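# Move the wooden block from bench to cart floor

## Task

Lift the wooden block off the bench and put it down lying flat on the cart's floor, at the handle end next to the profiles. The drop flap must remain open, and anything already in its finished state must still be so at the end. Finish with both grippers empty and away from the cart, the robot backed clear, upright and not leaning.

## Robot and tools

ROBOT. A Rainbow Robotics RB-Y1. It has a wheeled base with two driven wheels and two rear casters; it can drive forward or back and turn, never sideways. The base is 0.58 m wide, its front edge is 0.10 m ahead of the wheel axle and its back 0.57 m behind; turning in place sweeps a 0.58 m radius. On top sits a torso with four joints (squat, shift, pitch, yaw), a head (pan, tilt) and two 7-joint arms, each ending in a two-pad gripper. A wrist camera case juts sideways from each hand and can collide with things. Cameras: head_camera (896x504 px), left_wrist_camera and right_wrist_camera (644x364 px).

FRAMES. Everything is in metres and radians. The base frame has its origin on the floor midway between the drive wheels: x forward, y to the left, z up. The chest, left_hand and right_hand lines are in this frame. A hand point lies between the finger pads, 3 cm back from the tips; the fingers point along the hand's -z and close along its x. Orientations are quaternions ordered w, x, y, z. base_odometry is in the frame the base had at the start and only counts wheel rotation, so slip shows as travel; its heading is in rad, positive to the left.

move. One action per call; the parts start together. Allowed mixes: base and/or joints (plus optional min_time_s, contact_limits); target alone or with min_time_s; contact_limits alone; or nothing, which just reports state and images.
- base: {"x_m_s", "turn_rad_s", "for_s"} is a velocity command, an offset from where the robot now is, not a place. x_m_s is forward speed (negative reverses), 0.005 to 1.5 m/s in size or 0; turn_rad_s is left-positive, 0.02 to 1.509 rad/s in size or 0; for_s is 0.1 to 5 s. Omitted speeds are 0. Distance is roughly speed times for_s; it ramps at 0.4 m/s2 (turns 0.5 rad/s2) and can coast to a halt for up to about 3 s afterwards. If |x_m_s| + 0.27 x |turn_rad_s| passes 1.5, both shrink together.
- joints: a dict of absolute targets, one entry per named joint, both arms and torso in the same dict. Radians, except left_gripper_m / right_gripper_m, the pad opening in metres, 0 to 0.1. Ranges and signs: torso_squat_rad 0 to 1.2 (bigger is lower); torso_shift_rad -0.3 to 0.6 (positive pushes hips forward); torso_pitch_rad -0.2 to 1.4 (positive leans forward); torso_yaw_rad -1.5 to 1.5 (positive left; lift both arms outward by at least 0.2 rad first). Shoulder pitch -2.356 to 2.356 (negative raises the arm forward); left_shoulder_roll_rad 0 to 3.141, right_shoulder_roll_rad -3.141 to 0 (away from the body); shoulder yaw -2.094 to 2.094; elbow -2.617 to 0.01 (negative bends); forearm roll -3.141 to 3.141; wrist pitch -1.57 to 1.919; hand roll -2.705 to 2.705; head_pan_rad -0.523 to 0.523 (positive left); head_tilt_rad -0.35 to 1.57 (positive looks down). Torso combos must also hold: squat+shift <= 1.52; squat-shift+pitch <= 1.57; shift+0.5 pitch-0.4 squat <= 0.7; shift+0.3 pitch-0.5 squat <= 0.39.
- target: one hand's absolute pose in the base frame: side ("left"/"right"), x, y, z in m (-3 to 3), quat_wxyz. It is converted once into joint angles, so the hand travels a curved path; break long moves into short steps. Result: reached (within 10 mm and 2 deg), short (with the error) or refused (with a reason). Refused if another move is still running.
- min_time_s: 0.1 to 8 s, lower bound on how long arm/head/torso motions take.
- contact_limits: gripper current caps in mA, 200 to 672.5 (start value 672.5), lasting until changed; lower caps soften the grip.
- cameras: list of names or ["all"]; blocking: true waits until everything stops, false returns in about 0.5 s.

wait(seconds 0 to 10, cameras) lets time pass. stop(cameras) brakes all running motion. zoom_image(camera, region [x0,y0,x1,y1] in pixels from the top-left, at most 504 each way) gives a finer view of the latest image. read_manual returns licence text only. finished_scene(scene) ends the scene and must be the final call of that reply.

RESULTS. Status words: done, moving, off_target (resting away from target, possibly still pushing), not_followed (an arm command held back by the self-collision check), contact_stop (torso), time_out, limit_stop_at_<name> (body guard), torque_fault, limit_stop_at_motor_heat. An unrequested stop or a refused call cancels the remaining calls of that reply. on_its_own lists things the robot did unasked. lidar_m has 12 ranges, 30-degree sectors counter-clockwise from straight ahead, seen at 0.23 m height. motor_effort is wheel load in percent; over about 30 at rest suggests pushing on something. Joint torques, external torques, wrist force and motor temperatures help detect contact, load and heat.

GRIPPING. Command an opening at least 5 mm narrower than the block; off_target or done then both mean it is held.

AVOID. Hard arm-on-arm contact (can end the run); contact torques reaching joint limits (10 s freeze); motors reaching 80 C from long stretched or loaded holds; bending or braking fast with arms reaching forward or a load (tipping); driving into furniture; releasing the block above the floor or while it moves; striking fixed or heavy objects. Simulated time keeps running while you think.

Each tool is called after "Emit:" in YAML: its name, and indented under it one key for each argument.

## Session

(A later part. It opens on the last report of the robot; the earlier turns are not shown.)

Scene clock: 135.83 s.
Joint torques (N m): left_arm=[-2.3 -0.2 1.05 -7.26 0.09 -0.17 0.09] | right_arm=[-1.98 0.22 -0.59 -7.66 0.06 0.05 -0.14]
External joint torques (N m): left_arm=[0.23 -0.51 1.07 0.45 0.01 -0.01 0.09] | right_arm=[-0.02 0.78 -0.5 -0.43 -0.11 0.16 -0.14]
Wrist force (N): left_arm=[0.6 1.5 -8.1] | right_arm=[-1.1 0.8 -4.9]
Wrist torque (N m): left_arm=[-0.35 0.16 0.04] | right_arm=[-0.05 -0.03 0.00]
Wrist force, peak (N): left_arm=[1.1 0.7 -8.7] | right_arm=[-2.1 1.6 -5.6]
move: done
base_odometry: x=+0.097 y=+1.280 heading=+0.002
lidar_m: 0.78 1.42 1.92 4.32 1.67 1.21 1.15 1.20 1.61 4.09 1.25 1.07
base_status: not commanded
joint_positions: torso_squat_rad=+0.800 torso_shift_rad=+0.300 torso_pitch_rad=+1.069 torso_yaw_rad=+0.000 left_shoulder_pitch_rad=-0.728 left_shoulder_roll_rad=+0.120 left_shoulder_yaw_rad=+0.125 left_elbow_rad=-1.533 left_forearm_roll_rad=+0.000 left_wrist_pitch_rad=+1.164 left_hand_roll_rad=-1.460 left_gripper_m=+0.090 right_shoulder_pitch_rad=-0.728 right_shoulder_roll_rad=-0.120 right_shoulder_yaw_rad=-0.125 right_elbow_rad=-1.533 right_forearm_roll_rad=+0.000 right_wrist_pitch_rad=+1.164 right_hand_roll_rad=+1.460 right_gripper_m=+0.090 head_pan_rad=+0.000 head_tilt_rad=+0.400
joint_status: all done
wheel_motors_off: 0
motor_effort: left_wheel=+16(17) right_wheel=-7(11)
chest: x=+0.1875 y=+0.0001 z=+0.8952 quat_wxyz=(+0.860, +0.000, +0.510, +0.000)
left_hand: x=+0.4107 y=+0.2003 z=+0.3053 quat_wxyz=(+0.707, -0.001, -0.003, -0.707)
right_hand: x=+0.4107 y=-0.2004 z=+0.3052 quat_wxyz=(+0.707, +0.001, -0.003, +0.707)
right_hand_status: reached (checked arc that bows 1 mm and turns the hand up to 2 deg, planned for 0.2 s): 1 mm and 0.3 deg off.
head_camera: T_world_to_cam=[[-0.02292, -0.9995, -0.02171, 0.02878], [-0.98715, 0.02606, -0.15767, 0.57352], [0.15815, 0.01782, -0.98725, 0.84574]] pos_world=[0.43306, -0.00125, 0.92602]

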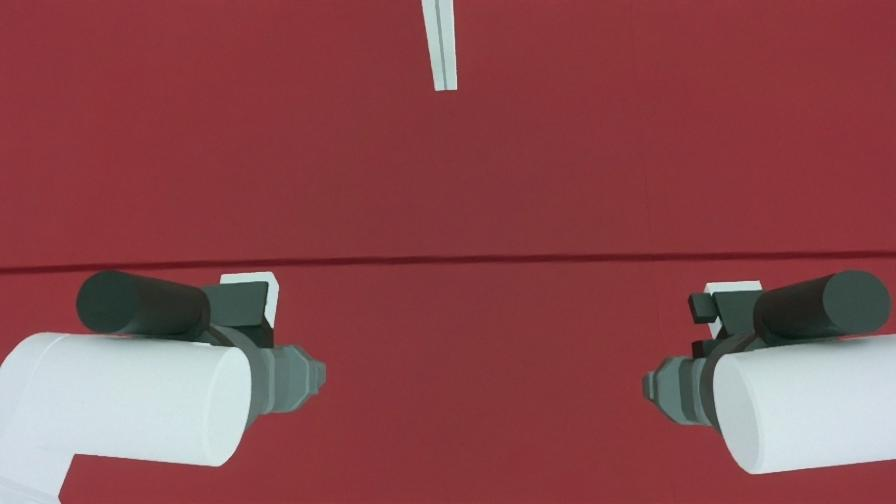

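Emit:
move:
  base: {"turn_rad_s": 0.3, "for_s": 1.0}
  joints: {"torso_squat_rad": 0.0, "torso_shift_rad": 0.2, "torso_pitch_rad": 0.6, "left_shoulder_pitch_rad": -0.783, "left_shoulder_roll_rad": 0.157, "left_shoulder_yaw_rad": 0.168, "left_elbow_rad": -1.601, "left_forearm_roll_rad": 0.074, "left_wrist_pitch_rad": 1.762, "left_hand_roll_rad": -1.492, "right_shoulder_pitch_rad": -0.783, "right_shoulder_roll_rad": -0.157, "right_shoulder_yaw_rad": -0.168, "right_elbow_rad": -1.601, "right_forearm_roll_rad": -0.074, "right_wrist_pitch_rad": 1.762, "right_hand_roll_rad": 1.492, "head_tilt_rad": 0.5}
  min_time_s: 2.5

Emit:
move:
  base: {"x_m_s": -0.25, "for_s": 0.9333}

Emit:
move:
  base: {"turn_rad_s": -0.3, "for_s": 1.0333}

Emit:
move:
  base: {"x_m_s": 0.3, "for_s": 1.0}
  cameras: ["head_camera"]

Scene clock: 142.93 s.
Joint torques (N m): left_arm=[-12.17 3.38 2.55 -9.01 0.42 -0.13 -0.36] | right_arm=[-13.62 -5.58 -2.44 -9.52 -0.08 0.15 0.4]
External joint torques (N m): left_arm=[0.44 -0.27 1.82 -0.03 0.33 0.02 -0.36] | right_arm=[-1.56 -1.69 -1.79 -1.06 -0.25 0.25 0.4]
Wrist force (N): left_arm=[0.7 1.3 -7.1] | right_arm=[-1.2 0.7 -5.0]
Wrist torque (N m): left_arm=[-0.30 0.15 0.09] | right_arm=[-0.08 -0.02 -0.25]
Wrist force, peak (N): left_arm=[1.0 1.8 -8.7] | right_arm=[-0.8 1.3 -6.2]
move: done
base_odometry: x=+0.097 y=+1.280 heading=+0.301
lidar_m: 0.80 1.61 2.88 2.29 1.33 1.15 1.15 1.36 2.38 1.35 1.07 0.79
base_status: done (sent for 1 of 1 s)
joint_positions: torso_squat_rad=+0.000 torso_shift_rad=+0.200 torso_pitch_rad=+0.600 torso_yaw_rad=+0.000 left_shoulder_pitch_rad=-0.783 left_shoulder_roll_rad=+0.157 left_shoulder_yaw_rad=+0.168 left_elbow_rad=-1.601 left_forearm_roll_rad=+0.074 left_wrist_pitch_rad=+1.762 left_hand_roll_rad=-1.492 left_gripper_m=+0.090 right_shoulder_pitch_rad=-0.783 right_shoulder_roll_rad=-0.157 right_shoulder_yaw_rad=-0.168 right_elbow_rad=-1.601 right_forearm_roll_rad=-0.074 right_wrist_pitch_rad=+1.762 right_hand_roll_rad=+1.492 right_gripper_m=+0.090 head_pan_rad=+0.000 head_tilt_rad=+0.500
joint_status: all done
wheel_motors_off: 0
motor_effort: left_wheel=-15(30) right_wheel=+6(23)
chest: x=+0.0857 y=+0.0001 z=+1.2220 quat_wxyz=(+0.955, +0.000, +0.295, +0.000)
left_hand: x=+0.4638 y=+0.2151 z=+0.8091 quat_wxyz=(+0.707, -0.001, -0.001, -0.707)
right_hand: x=+0.4635 y=-0.2148 z=+0.8090 quat_wxyz=(+0.707, +0.001, -0.001, +0.707)
pictures: none

Scene clock: 144.87 s.
Joint torques (N m): left_arm=[-11.82 2.89 2.09 -9.05 0.29 -0.29 -0.3] | right_arm=[-12.7 -5.17 -2.61 -9.19 -0.15 0.05 0.23]
External joint torques (N m): left_arm=[0.8 -0.76 1.35 -0.07 0.2 -0.14 -0.3] | right_arm=[-0.64 -1.28 -1.97 -0.73 -0.33 0.15 0.23]
Wrist force (N): left_arm=[0.7 0.7 -7.5] | right_arm=[-1.0 0.7 -5.7]
Wrist torque (N m): left_arm=[-0.23 0.21 0.15] | right_arm=[-0.10 -0.02 -0.22]
Wrist force, peak (N): left_arm=[0.5 2.0 -8.6] | right_arm=[-0.7 1.2 -6.0]
move: done
base_odometry: x=-0.126 y=+1.211 heading=+0.300
lidar_m: 1.03 1.88 3.35 1.85 1.06 0.92 0.93 1.09 1.92 1.69 1.22 1.34
base_status: done (sent for 0.93 of 0.93 s)
joint_positions: torso_squat_rad=+0.000 torso_shift_rad=+0.200 torso_pitch_rad=+0.600 torso_yaw_rad=+0.000 left_shoulder_pitch_rad=-0.783 left_shoulder_roll_rad=+0.157 left_shoulder_yaw_rad=+0.168 left_elbow_rad=-1.601 left_forearm_roll_rad=+0.074 left_wrist_pitch_rad=+1.762 left_hand_roll_rad=-1.492 left_gripper_m=+0.090 right_shoulder_pitch_rad=-0.783 right_shoulder_roll_rad=-0.157 right_shoulder_yaw_rad=-0.168 right_elbow_rad=-1.601 right_forearm_roll_rad=-0.074 right_wrist_pitch_rad=+1.762 right_hand_roll_rad=+1.492 right_gripper_m=+0.090 head_pan_rad=+0.000 head_tilt_rad=+0.500
joint_status: not commanded
wheel_motors_off: 0
motor_effort: left_wheel=-14(43) right_wheel=+13(31)
chest: x=+0.0857 y=+0.0001 z=+1.2220 quat_wxyz=(+0.955, +0.000, +0.295, +0.000)
left_hand: x=+0.4638 y=+0.2151 z=+0.8092 quat_wxyz=(+0.707, -0.001, -0.001, -0.707)
right_hand: x=+0.4637 y=-0.2148 z=+0.8091 quat_wxyz=(+0.707, +0.001, -0.001, +0.707)
pictures: none

Scene clock: 146.83 s.
Joint torques (N m): left_arm=[-11.65 2.78 2.21 -8.99 0.33 -0.2 -0.26] | right_arm=[-12.66 -4.76 -2.55 -9.25 -0.04 -0.02 0.23]
External joint torques (N m): left_arm=[0.97 -0.88 1.48 -0.02 0.24 -0.05 -0.26] | right_arm=[-0.6 -0.87 -1.91 -0.79 -0.22 0.08 0.23]
Wrist force (N): left_arm=[0.0 1.6 -7.8] | right_arm=[-0.9 0.6 -5.3]
Wrist torque (N m): left_arm=[-0.34 0.12 0.15] | right_arm=[-0.07 0.01 -0.23]
Wrist force, peak (N): left_arm=[0.7 1.2 -8.6] | right_arm=[-1.0 0.9 -6.1]
move: done
base_odometry: x=-0.126 y=+1.211 heading=-0.010
lidar_m: 1.02 1.65 2.20 4.31 1.38 0.98 0.93 0.97 1.28 3.16 1.43 1.21
base_status: done (sent for 1.03 of 1.03 s)
joint_positions: torso_squat_rad=+0.000 torso_shift_rad=+0.200 torso_pitch_rad=+0.600 torso_yaw_rad=+0.000 left_shoulder_pitch_rad=-0.783 left_shoulder_roll_rad=+0.157 left_shoulder_yaw_rad=+0.168 left_elbow_rad=-1.601 left_forearm_roll_rad=+0.074 left_wrist_pitch_rad=+1.762 left_hand_roll_rad=-1.492 left_gripper_m=+0.090 right_shoulder_pitch_rad=-0.783 right_shoulder_roll_rad=-0.157 right_shoulder_yaw_rad=-0.168 right_elbow_rad=-1.601 right_forearm_roll_rad=-0.074 right_wrist_pitch_rad=+1.762 right_hand_roll_rad=+1.492 right_gripper_m=+0.090 head_pan_rad=+0.000 head_tilt_rad=+0.500
joint_status: not commanded
wheel_motors_off: 0
motor_effort: left_wheel=+13(37) right_wheel=-4(24)
chest: x=+0.0857 y=+0.0001 z=+1.2219 quat_wxyz=(+0.955, +0.000, +0.295, +0.000)
left_hand: x=+0.4638 y=+0.2151 z=+0.8092 quat_wxyz=(+0.707, -0.001, -0.001, -0.707)
right_hand: x=+0.4637 y=-0.2149 z=+0.8091 quat_wxyz=(+0.707, +0.001, -0.001, +0.707)
pictures: none

Scene clock: 148.97 s.
Joint torques (N m): left_arm=[-11.31 2.79 2.04 -8.77 0.13 -0.18 -0.29] | right_arm=[-12.31 -4.72 -2.31 -9.15 -0.09 0.03 0.34]
External joint torques (N m): left_arm=[1.3 -0.87 1.31 0.21 0.04 -0.03 -0.29] | right_arm=[-0.25 -0.83 -1.67 -0.69 -0.27 0.13 0.34]
Wrist force (N): left_arm=[0.7 1.2 -8.0] | right_arm=[-0.9 0.9 -5.6]
Wrist torque (N m): left_arm=[-0.26 0.18 0.16] | right_arm=[-0.12 -0.01 -0.20]
Wrist force, peak (N): left_arm=[0.6 1.6 -8.5] | right_arm=[-1.3 0.6 -5.9]
move: done
base_odometry: x=+0.174 y=+1.208 heading=-0.009
lidar_m: 0.72 1.36 1.79 4.39 1.83 1.29 1.21 1.27 1.69 4.19 1.24 0.95
base_status: done (sent for 1 of 1 s)
joint_positions: torso_squat_rad=+0.000 torso_shift_rad=+0.200 torso_pitch_rad=+0.600 torso_yaw_rad=+0.000 left_shoulder_pitch_rad=-0.783 left_shoulder_roll_rad=+0.157 left_shoulder_yaw_rad=+0.168 left_elbow_rad=-1.601 left_forearm_roll_rad=+0.074 left_wrist_pitch_rad=+1.762 left_hand_roll_rad=-1.492 left_gripper_m=+0.090 right_shoulder_pitch_rad=-0.783 right_shoulder_roll_rad=-0.157 right_shoulder_yaw_rad=-0.168 right_elbow_rad=-1.601 right_forearm_roll_rad=-0.074 right_wrist_pitch_rad=+1.762 right_hand_roll_rad=+1.492 right_gripper_m=+0.090 head_pan_rad=+0.000 head_tilt_rad=+0.500
joint_status: not commanded
wheel_motors_off: 0
motor_effort: left_wheel=+1(44) right_wheel=-1(27)
chest: x=+0.0858 y=+0.0001 z=+1.2219 quat_wxyz=(+0.955, +0.000, +0.296, +0.000)
left_hand: x=+0.4639 y=+0.2151 z=+0.8091 quat_wxyz=(+0.707, -0.001, -0.001, -0.707)
right_hand: x=+0.4637 y=-0.2149 z=+0.8090 quat_wxyz=(+0.707, +0.001, -0.001, +0.707)
head_camera: T_world_to_cam=[[-0.01354, -0.9995, -0.02852, 0.04125], [-0.86373, 0.02606, -0.50328, 0.93081], [0.50378, 0.01782, -0.86365, 1.02302]] pos_world=[0.28915, -0.00125, 1.35317]

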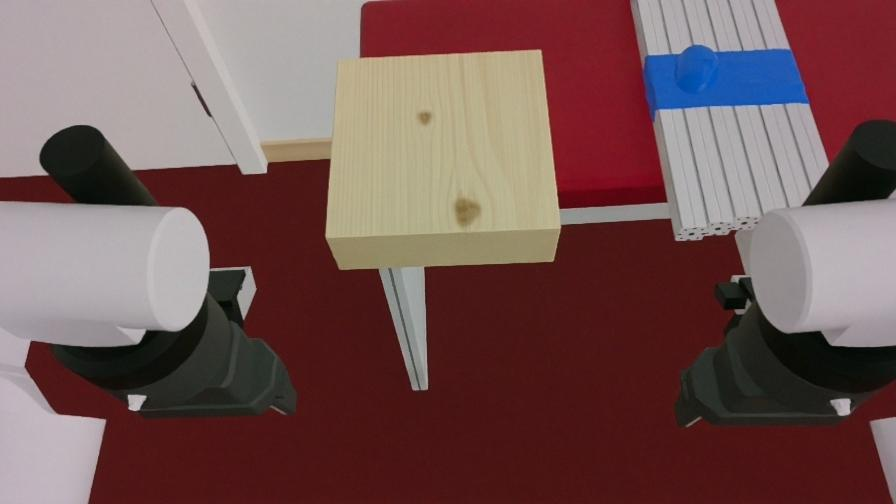

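Emit:
move:
  joints: {"left_gripper_m": 0.085, "right_gripper_m": 0.085}

Emit:
move:
  target: {"side": "right", "x": 0.464, "y": -0.176, "z": 0.809, "quat_wxyz": [0.7071, 0, 0, 0.7071]}

Emit:
move:
  base: {"x_m_s": 0.3, "for_s": 1.0667}
  cameras: ["all"]

Scene clock: 158.97 s.
Joint torques (N m): left_arm=[-11.45 2.74 2.1 -8.74 0.25 -0.25 -0.42] | right_arm=[-12.57 -4.92 -2.41 -9.17 -0.08 -0.08 0.22]
External joint torques (N m): left_arm=[1.17 -0.92 1.37 0.24 0.16 -0.1 -0.42] | right_arm=[-0.52 -1.03 -1.77 -0.71 -0.25 0.02 0.22]
Wrist force (N): left_arm=[0.4 1.3 -8.2] | right_arm=[-1.0 0.8 -5.4]
Wrist torque (N m): left_arm=[-0.29 0.11 0.13] | right_arm=[-0.09 -0.03 -0.21]
Wrist force, peak (N): left_arm=[0.5 0.6 -9.1] | right_arm=[-0.7 0.7 -6.1]
move: done
base_odometry: x=+0.174 y=+1.208 heading=-0.009
lidar_m: 0.72 1.37 1.80 4.39 1.82 1.29 1.22 1.29 1.69 4.19 1.24 0.95
base_status: not commanded
joint_positions: torso_squat_rad=+0.000 torso_shift_rad=+0.200 torso_pitch_rad=+0.600 torso_yaw_rad=+0.000 left_shoulder_pitch_rad=-0.783 left_shoulder_roll_rad=+0.157 left_shoulder_yaw_rad=+0.168 left_elbow_rad=-1.601 left_forearm_roll_rad=+0.074 left_wrist_pitch_rad=+1.762 left_hand_roll_rad=-1.492 left_gripper_m=+0.085 right_shoulder_pitch_rad=-0.783 right_shoulder_roll_rad=-0.157 right_shoulder_yaw_rad=-0.168 right_elbow_rad=-1.601 right_forearm_roll_rad=-0.074 right_wrist_pitch_rad=+1.762 right_hand_roll_rad=+1.492 right_gripper_m=+0.085 head_pan_rad=+0.000 head_tilt_rad=+0.500
joint_status: all done
wheel_motors_off: 0
motor_effort: left_wheel=+0(2) right_wheel=-1(3)
chest: x=+0.0858 y=+0.0001 z=+1.2219 quat_wxyz=(+0.955, +0.000, +0.296, +0.000)
left_hand: x=+0.4639 y=+0.2151 z=+0.8091 quat_wxyz=(+0.707, -0.001, -0.001, -0.707)
right_hand: x=+0.4637 y=-0.2149 z=+0.8090 quat_wxyz=(+0.707, +0.001, -0.001, +0.707)
pictures: none

Scene clock: 159.80 s.
Joint torques (N m): left_arm=[-11.62 2.43 1.71 -8.73 0.2 -0.23 -0.32] | right_arm=[-13.12 -2.44 -1.18 -8.6 0.15 -0.11 0.19]
External joint torques (N m): left_arm=[1 -1.23 0.98 0.25 0.11 -0.07 -0.32] | right_arm=[-0.58 -0.32 -1.08 -0.12 -0.04 -0.01 0.19]
Wrist force (N): left_arm=[0.0 1.3 -7.6] | right_arm=[-1.0 0.8 -5.7]
Wrist torque (N m): left_arm=[-0.32 0.07 0.14] | right_arm=[-0.07 -0.01 -0.03]
Wrist force, peak (N): left_arm=[0.6 1.7 -8.2] | right_arm=[-2.4 1.6 -5.6]
move: done
base_odometry: x=+0.174 y=+1.208 heading=-0.009
lidar_m: 0.72 1.38 1.81 4.40 1.84 1.30 1.22 1.28 1.70 4.18 1.24 0.96
base_status: not commanded
joint_positions: torso_squat_rad=+0.000 torso_shift_rad=+0.200 torso_pitch_rad=+0.600 torso_yaw_rad=+0.000 left_shoulder_pitch_rad=-0.783 left_shoulder_roll_rad=+0.157 left_shoulder_yaw_rad=+0.168 left_elbow_rad=-1.601 left_forearm_roll_rad=+0.074 left_wrist_pitch_rad=+1.762 left_hand_roll_rad=-1.492 left_gripper_m=+0.085 right_shoulder_pitch_rad=-0.809 right_shoulder_roll_rad=-0.093 right_shoulder_yaw_rad=-0.106 right_elbow_rad=-1.586 right_forearm_roll_rad=-0.017 right_wrist_pitch_rad=+1.761 right_hand_roll_rad=+1.424 right_gripper_m=+0.085 head_pan_rad=+0.000 head_tilt_rad=+0.500
joint_status: all done
wheel_motors_off: 0
motor_effort: left_wheel=+2(2) right_wheel=-2(4)
chest: x=+0.0858 y=+0.0001 z=+1.2219 quat_wxyz=(+0.955, +0.000, +0.296, +0.000)
left_hand: x=+0.4639 y=+0.2152 z=+0.8091 quat_wxyz=(+0.707, -0.001, -0.001, -0.707)
right_hand: x=+0.4639 y=-0.1759 z=+0.8090 quat_wxyz=(+0.707, +0.000, +0.000, +0.707)
right_hand_status: reached (checked arc that bows 1 mm and turns the hand up to 0 deg, planned for 0.3 s): 0 mm and 0.0 deg off.
pictures: none

Scene clock: 161.90 s.
Joint torques (N m): left_arm=[-11.36 2.33 1.89 -8.65 0.15 -0.34 -0.32] | right_arm=[-12.82 -2.48 -1.08 -8.83 0.16 0.02 0.08]
External joint torques (N m): left_arm=[1.26 -1.32 1.16 0.32 0.06 -0.19 -0.32] | right_arm=[-0.28 -0.36 -0.99 -0.35 -0.02 0.11 0.08]
Wrist force (N): left_arm=[0.9 1.0 -8.0] | right_arm=[-1.2 1.0 -5.4]
Wrist torque (N m): left_arm=[-0.30 0.18 0.14] | right_arm=[-0.08 -0.04 -0.03]
Wrist force, peak (N): left_arm=[1.0 0.7 -8.6] | right_arm=[-1.1 0.6 -5.8]
move: done
base_odometry: x=+0.494 y=+1.205 heading=-0.009
lidar_m: 0.41 0.41 1.37 3.46 2.29 1.63 1.54 1.61 2.13 1.12 0.74 0.85
base_status: done (sent for 1.07 of 1.07 s)
joint_positions: torso_squat_rad=+0.000 torso_shift_rad=+0.200 torso_pitch_rad=+0.600 torso_yaw_rad=+0.000 left_shoulder_pitch_rad=-0.783 left_shoulder_roll_rad=+0.157 left_shoulder_yaw_rad=+0.168 left_elbow_rad=-1.601 left_forearm_roll_rad=+0.074 left_wrist_pitch_rad=+1.762 left_hand_roll_rad=-1.492 left_gripper_m=+0.085 right_shoulder_pitch_rad=-0.809 right_shoulder_roll_rad=-0.093 right_shoulder_yaw_rad=-0.106 right_elbow_rad=-1.586 right_forearm_roll_rad=-0.017 right_wrist_pitch_rad=+1.761 right_hand_roll_rad=+1.424 right_gripper_m=+0.085 head_pan_rad=+0.000 head_tilt_rad=+0.500
joint_status: not commanded
wheel_motors_off: 0
motor_effort: left_wheel=+0(25) right_wheel=-3(24)
chest: x=+0.0858 y=+0.0001 z=+1.2219 quat_wxyz=(+0.955, +0.000, +0.296, +0.000)
left_hand: x=+0.4639 y=+0.2152 z=+0.8091 quat_wxyz=(+0.707, -0.001, -0.001, -0.707)
right_hand: x=+0.4639 y=-0.1759 z=+0.8090 quat_wxyz=(+0.707, +0.000, +0.000, +0.707)
pictures: head_camera, left_wrist_camera, right_wrist_camera
head_camera: T_world_to_cam=[[-0.01345, -0.9995, -0.02847, 0.04117], [-0.86373, 0.02596, -0.50329, 0.93082], [0.50378, 0.01782, -0.86365, 1.02302]] pos_world=[0.28915, -0.00125, 1.35317]
left_wrist_camera: T_world_to_cam=[[0.02596, -0.99964, -0.00641, 0.20764], [-0.88814, -0.02601, 0.45885, 0.07535], [-0.45885, -0.00622, -0.88849, 1.00562]] pos_world=[0.52296, 0.21578, 0.86024]
right_wrist_camera: T_world_to_cam=[[0.02914, -0.99923, -0.02647, -0.16908], [-0.86125, -0.03854, 0.50671, 0.00997], [-0.50734, 0.00803, -0.86171, 1.00609]] pos_world=[0.52394, -0.17664, 0.85743]

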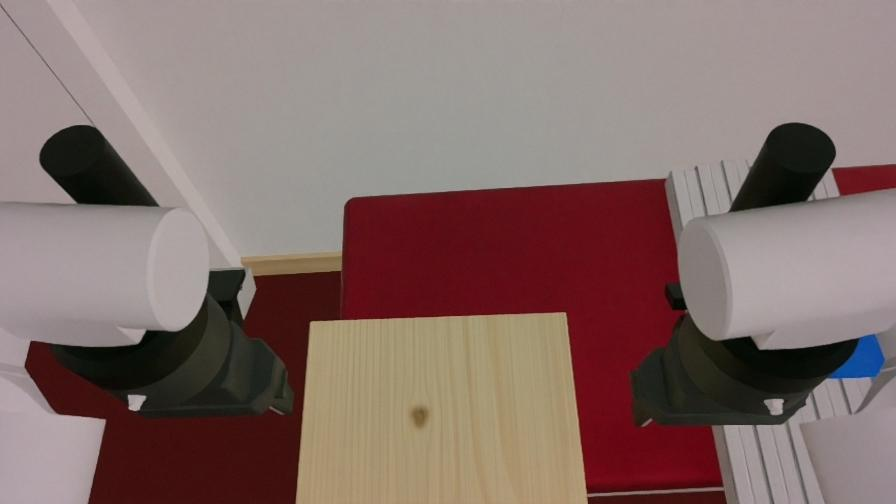

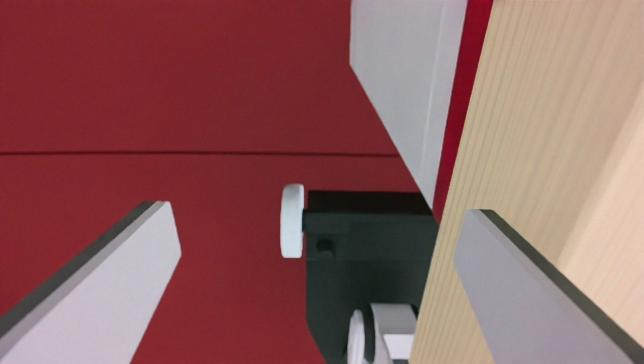

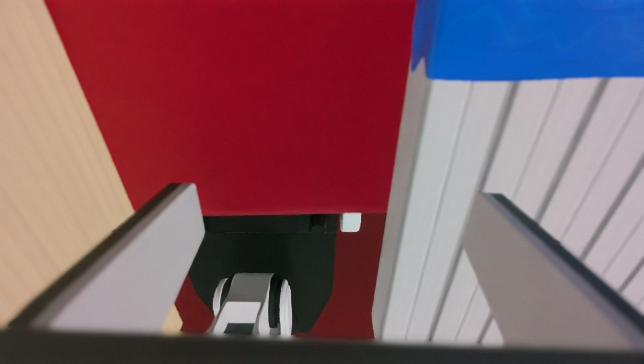

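Emit:
zoom_image:
  camera: "right_wrist_camera"
  region: [0, 0, 322, 364]

Emit:
zoom_image:
  camera: "left_wrist_camera"
  region: [322, 0, 644, 364]

Scaled by 1.385 from the camera's image (finer frame: 1265x715).

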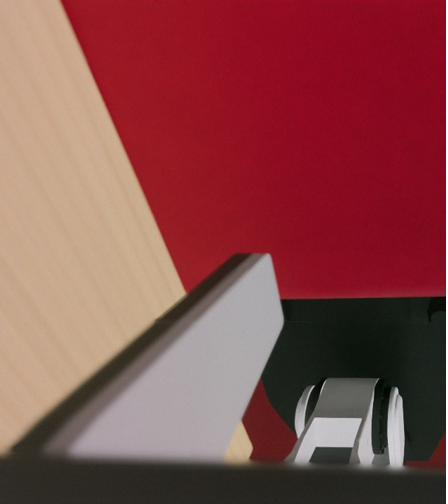

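Scaled by 1.385 from the camera's image (finer frame: 1265x715).

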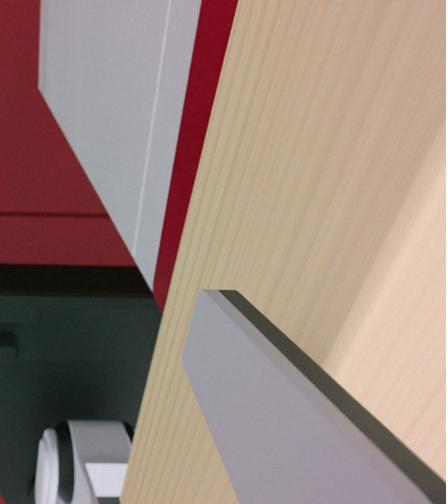

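Emit:
move:
  joints: {"torso_squat_rad": 0.42}
  min_time_s: 2
  cameras: ["left_wrist_camera", "right_wrist_camera"]

Scene clock: 190.80 s.
Joint torques (N m): left_arm=[-12.16 2.62 1.74 -8.48 0.06 -0.38 -0.3] | right_arm=[11.72 1.02 -2.97 14.55 -3.26 -4.54 1]
External joint torques (N m): left_arm=[0.77 -1.07 1.01 0.52 -0.03 -0.19 -0.3] | right_arm=[24.8 3.28 -2.84 23.09 -3.45 -4.36 1]
External joint torques when the fault began: right_arm=[37.04 -0.67 -3.78 37.01 -2.65 -11.38 1.57]
Wrist force (N): left_arm=[0.4 1.0 -7.7] | right_arm=[3.5 18.7 94.2]
Wrist torque (N m): left_arm=[-0.30 0.12 0.12] | right_arm=[-0.30 4.80 -0.94]
Wrist force, peak (N): left_arm=[0.5 0.2 -9.5] | right_arm=[17.1 48.1 172.4]
move: torque_fault
TORQUE FAULT: right_elbow_rad reached its load limit. The robot stopped for 10 seconds, dropped its targets and accepts commands again. The stop added 9.2 s to the call.
base_odometry: x=+0.494 y=+1.205 heading=-0.009
lidar_m: 0.39 0.40 1.38 3.46 2.30 1.62 1.54 1.62 2.12 1.14 0.72 0.84
base_status: not commanded
joint_positions: torso_squat_rad=+0.397 torso_shift_rad=+0.193 torso_pitch_rad=+0.584 torso_yaw_rad=-0.001 left_shoulder_pitch_rad=-0.783 left_shoulder_roll_rad=+0.157 left_shoulder_yaw_rad=+0.168 left_elbow_rad=-1.601 left_forearm_roll_rad=+0.074 left_wrist_pitch_rad=+1.762 left_hand_roll_rad=-1.492 left_gripper_m=+0.085 right_shoulder_pitch_rad=-0.823 right_shoulder_roll_rad=-0.094 right_shoulder_yaw_rad=-0.105 right_elbow_rad=-1.600 right_forearm_roll_rad=-0.015 right_wrist_pitch_rad=+1.764 right_hand_roll_rad=+1.424 right_gripper_m=+0.085 head_pan_rad=+0.000 head_tilt_rad=+0.500
joint_status: torso_squat_rad torque_fault (moved +0.397 of +0.420)
wheel_motors_off: 0
on_its_own: torso_squat_rad is held at +0.397, not at your +0.420, since a torque_fault; right_elbow_rad is held at -1.594, not at your -1.586, since a torque_fault
motor_effort: left_wheel=+2(19) right_wheel=+7(34)
chest: x=+0.0665 y=+0.0007 z=+1.1722 quat_wxyz=(+0.958, -0.001, +0.288, -0.001)
left_hand: x=+0.4513 y=+0.2147 z=+0.7651 quat_wxyz=(+0.706, +0.004, -0.007, -0.708)
right_hand: x=+0.4590 y=-0.1738 z=+0.7739 quat_wxyz=(+0.706, -0.014, -0.014, +0.708)
left_wrist_camera: T_world_to_cam=[[0.02518, -0.99967, -0.0042, 0.20591], [-0.8954, -0.02442, 0.4446, 0.09824], [-0.44456, -0.00743, -0.89572, 0.96005]] pos_world=[0.50957, 0.21538, 0.81712]
right_wrist_camera: T_world_to_cam=[[0.03352, -0.99912, -0.02537, -0.17069], [-0.88047, -0.04153, 0.47228, 0.0585], [-0.47292, 0.00651, -0.88108, 0.97225]] pos_world=[0.51702, -0.17444, 0.82467]

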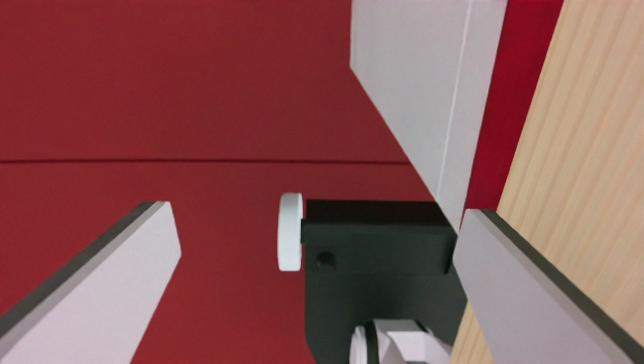

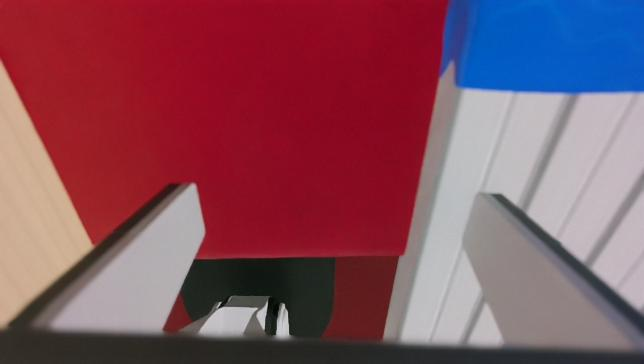

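Emit:
move:
  joints: {"torso_squat_rad": 0.2, "torso_shift_rad": 0.2, "torso_pitch_rad": 0.6, "torso_yaw_rad": 0, "right_gripper_m": 0.05}

Emit:
move:
  target: {"side": "right", "x": 0.45, "y": -0.158, "z": 0.797, "quat_wxyz": [0.7071, 0, 0, 0.7071]}
  cameras: ["head_camera", "right_wrist_camera"]

Scene clock: 197.60 s.
Joint torques (N m): left_arm=[-11.68 2.7 1.91 -8.51 0.06 -0.32 -0.31] | right_arm=[-11.72 0.62 0.02 -8.35 -0.13 -0.12 0.24]
External joint torques (N m): left_arm=[0.94 -0.95 1.18 0.47 -0.02 -0.16 -0.31] | right_arm=[0.97 2.75 0.11 0.15 -0.31 0 0.24]
Wrist force (N): left_arm=[0.5 1.4 -7.6] | right_arm=[-0.5 1.6 -5.3]
Wrist torque (N m): left_arm=[-0.31 0.16 0.14] | right_arm=[-0.17 0.03 -0.23]
Wrist force, peak (N): left_arm=[0.7 1.1 -8.9] | right_arm=[3.7 18.3 95.1]
move: done
base_odometry: x=+0.494 y=+1.205 heading=-0.009
lidar_m: 0.41 0.39 1.37 3.47 2.29 1.62 1.54 1.61 2.14 1.13 0.74 0.86
base_status: not commanded
joint_positions: torso_squat_rad=+0.200 torso_shift_rad=+0.200 torso_pitch_rad=+0.600 torso_yaw_rad=+0.000 left_shoulder_pitch_rad=-0.783 left_shoulder_roll_rad=+0.157 left_shoulder_yaw_rad=+0.168 left_elbow_rad=-1.601 left_forearm_roll_rad=+0.074 left_wrist_pitch_rad=+1.762 left_hand_roll_rad=-1.492 left_gripper_m=+0.085 right_shoulder_pitch_rad=-0.817 right_shoulder_roll_rad=-0.094 right_shoulder_yaw_rad=-0.106 right_elbow_rad=-1.594 right_forearm_roll_rad=-0.016 right_wrist_pitch_rad=+1.763 right_hand_roll_rad=+1.424 right_gripper_m=+0.050 head_pan_rad=+0.000 head_tilt_rad=+0.500
joint_status: all done
wheel_motors_off: 0
on_its_own: right_elbow_rad is held at -1.594, not at your -1.586, since a torque_fault
motor_effort: left_wheel=+0(3) right_wheel=+3(9)
chest: x=+0.0830 y=+0.0002 z=+1.2082 quat_wxyz=(+0.955, +0.000, +0.296, +0.000)
left_hand: x=+0.4611 y=+0.2152 z=+0.7954 quat_wxyz=(+0.707, -0.001, -0.001, -0.707)
right_hand: x=+0.4658 y=-0.1745 z=+0.8000 quat_wxyz=(+0.706, -0.004, -0.005, +0.708)
pictures: none

Scene clock: 198.40 s.
Joint torques (N m): left_arm=[-11.85 2.45 1.63 -8.43 0.1 -0.39 -0.32] | right_arm=[-11.65 -0.56 -0.2 -9.4 0.28 -0.16 -0.07]
External joint torques (N m): left_arm=[0.77 -1.21 0.9 0.55 0.02 -0.23 -0.32] | right_arm=[0.5 0.49 -0.39 -0.92 0.1 -0.07 -0.07]
Wrist force (N): left_arm=[1.0 1.2 -7.6] | right_arm=[-1.0 1.3 -5.3]
Wrist torque (N m): left_arm=[-0.30 0.19 0.14] | right_arm=[-0.13 -0.05 -0.01]
Wrist force, peak (N): left_arm=[0.7 1.3 -8.2] | right_arm=[-2.0 1.3 -5.8]
move: done
base_odometry: x=+0.494 y=+1.205 heading=-0.009
lidar_m: 0.40 0.41 1.38 3.47 2.29 1.63 1.53 1.61 2.14 1.13 0.74 0.84
base_status: not commanded
joint_positions: torso_squat_rad=+0.200 torso_shift_rad=+0.200 torso_pitch_rad=+0.600 torso_yaw_rad=+0.000 left_shoulder_pitch_rad=-0.783 left_shoulder_roll_rad=+0.157 left_shoulder_yaw_rad=+0.168 left_elbow_rad=-1.601 left_forearm_roll_rad=+0.074 left_wrist_pitch_rad=+1.762 left_hand_roll_rad=-1.492 left_gripper_m=+0.085 right_shoulder_pitch_rad=-0.785 right_shoulder_roll_rad=-0.057 right_shoulder_yaw_rad=-0.070 right_elbow_rad=-1.627 right_forearm_roll_rad=+0.011 right_wrist_pitch_rad=+1.776 right_hand_roll_rad=+1.395 right_gripper_m=+0.050 head_pan_rad=+0.000 head_tilt_rad=+0.500
joint_status: all done
wheel_motors_off: 0
motor_effort: left_wheel=+1(2) right_wheel=+0(4)
chest: x=+0.0830 y=+0.0001 z=+1.2083 quat_wxyz=(+0.955, +0.000, +0.296, +0.000)
left_hand: x=+0.4611 y=+0.2152 z=+0.7955 quat_wxyz=(+0.707, -0.001, -0.001, -0.707)
right_hand: x=+0.4507 y=-0.1581 z=+0.7971 quat_wxyz=(+0.707, +0.001, -0.001, +0.707)
right_hand_status: reached (checked arc that bows 1 mm and turns the hand up to 1 deg, planned for 0.2 s): 1 mm and 0.1 deg off.
head_camera: T_world_to_cam=[[-0.01354, -0.9995, -0.02852, 0.04083], [-0.86368, 0.02606, -0.50336, 0.92164], [0.50385, 0.01782, -0.86361, 1.01261]] pos_world=[0.28635, -0.00125, 1.33957]
right_wrist_camera: T_world_to_cam=[[0.02863, -0.99918, -0.02875, -0.14922], [-0.86091, -0.03926, 0.50723, 0.00458], [-0.50794, 0.01023, -0.86133, 0.98932]] pos_world=[0.51074, -0.15903, 0.84552]

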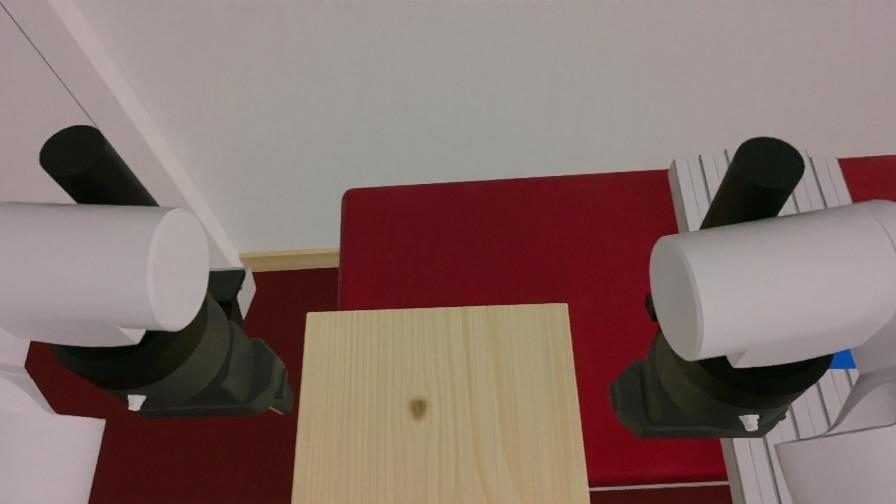

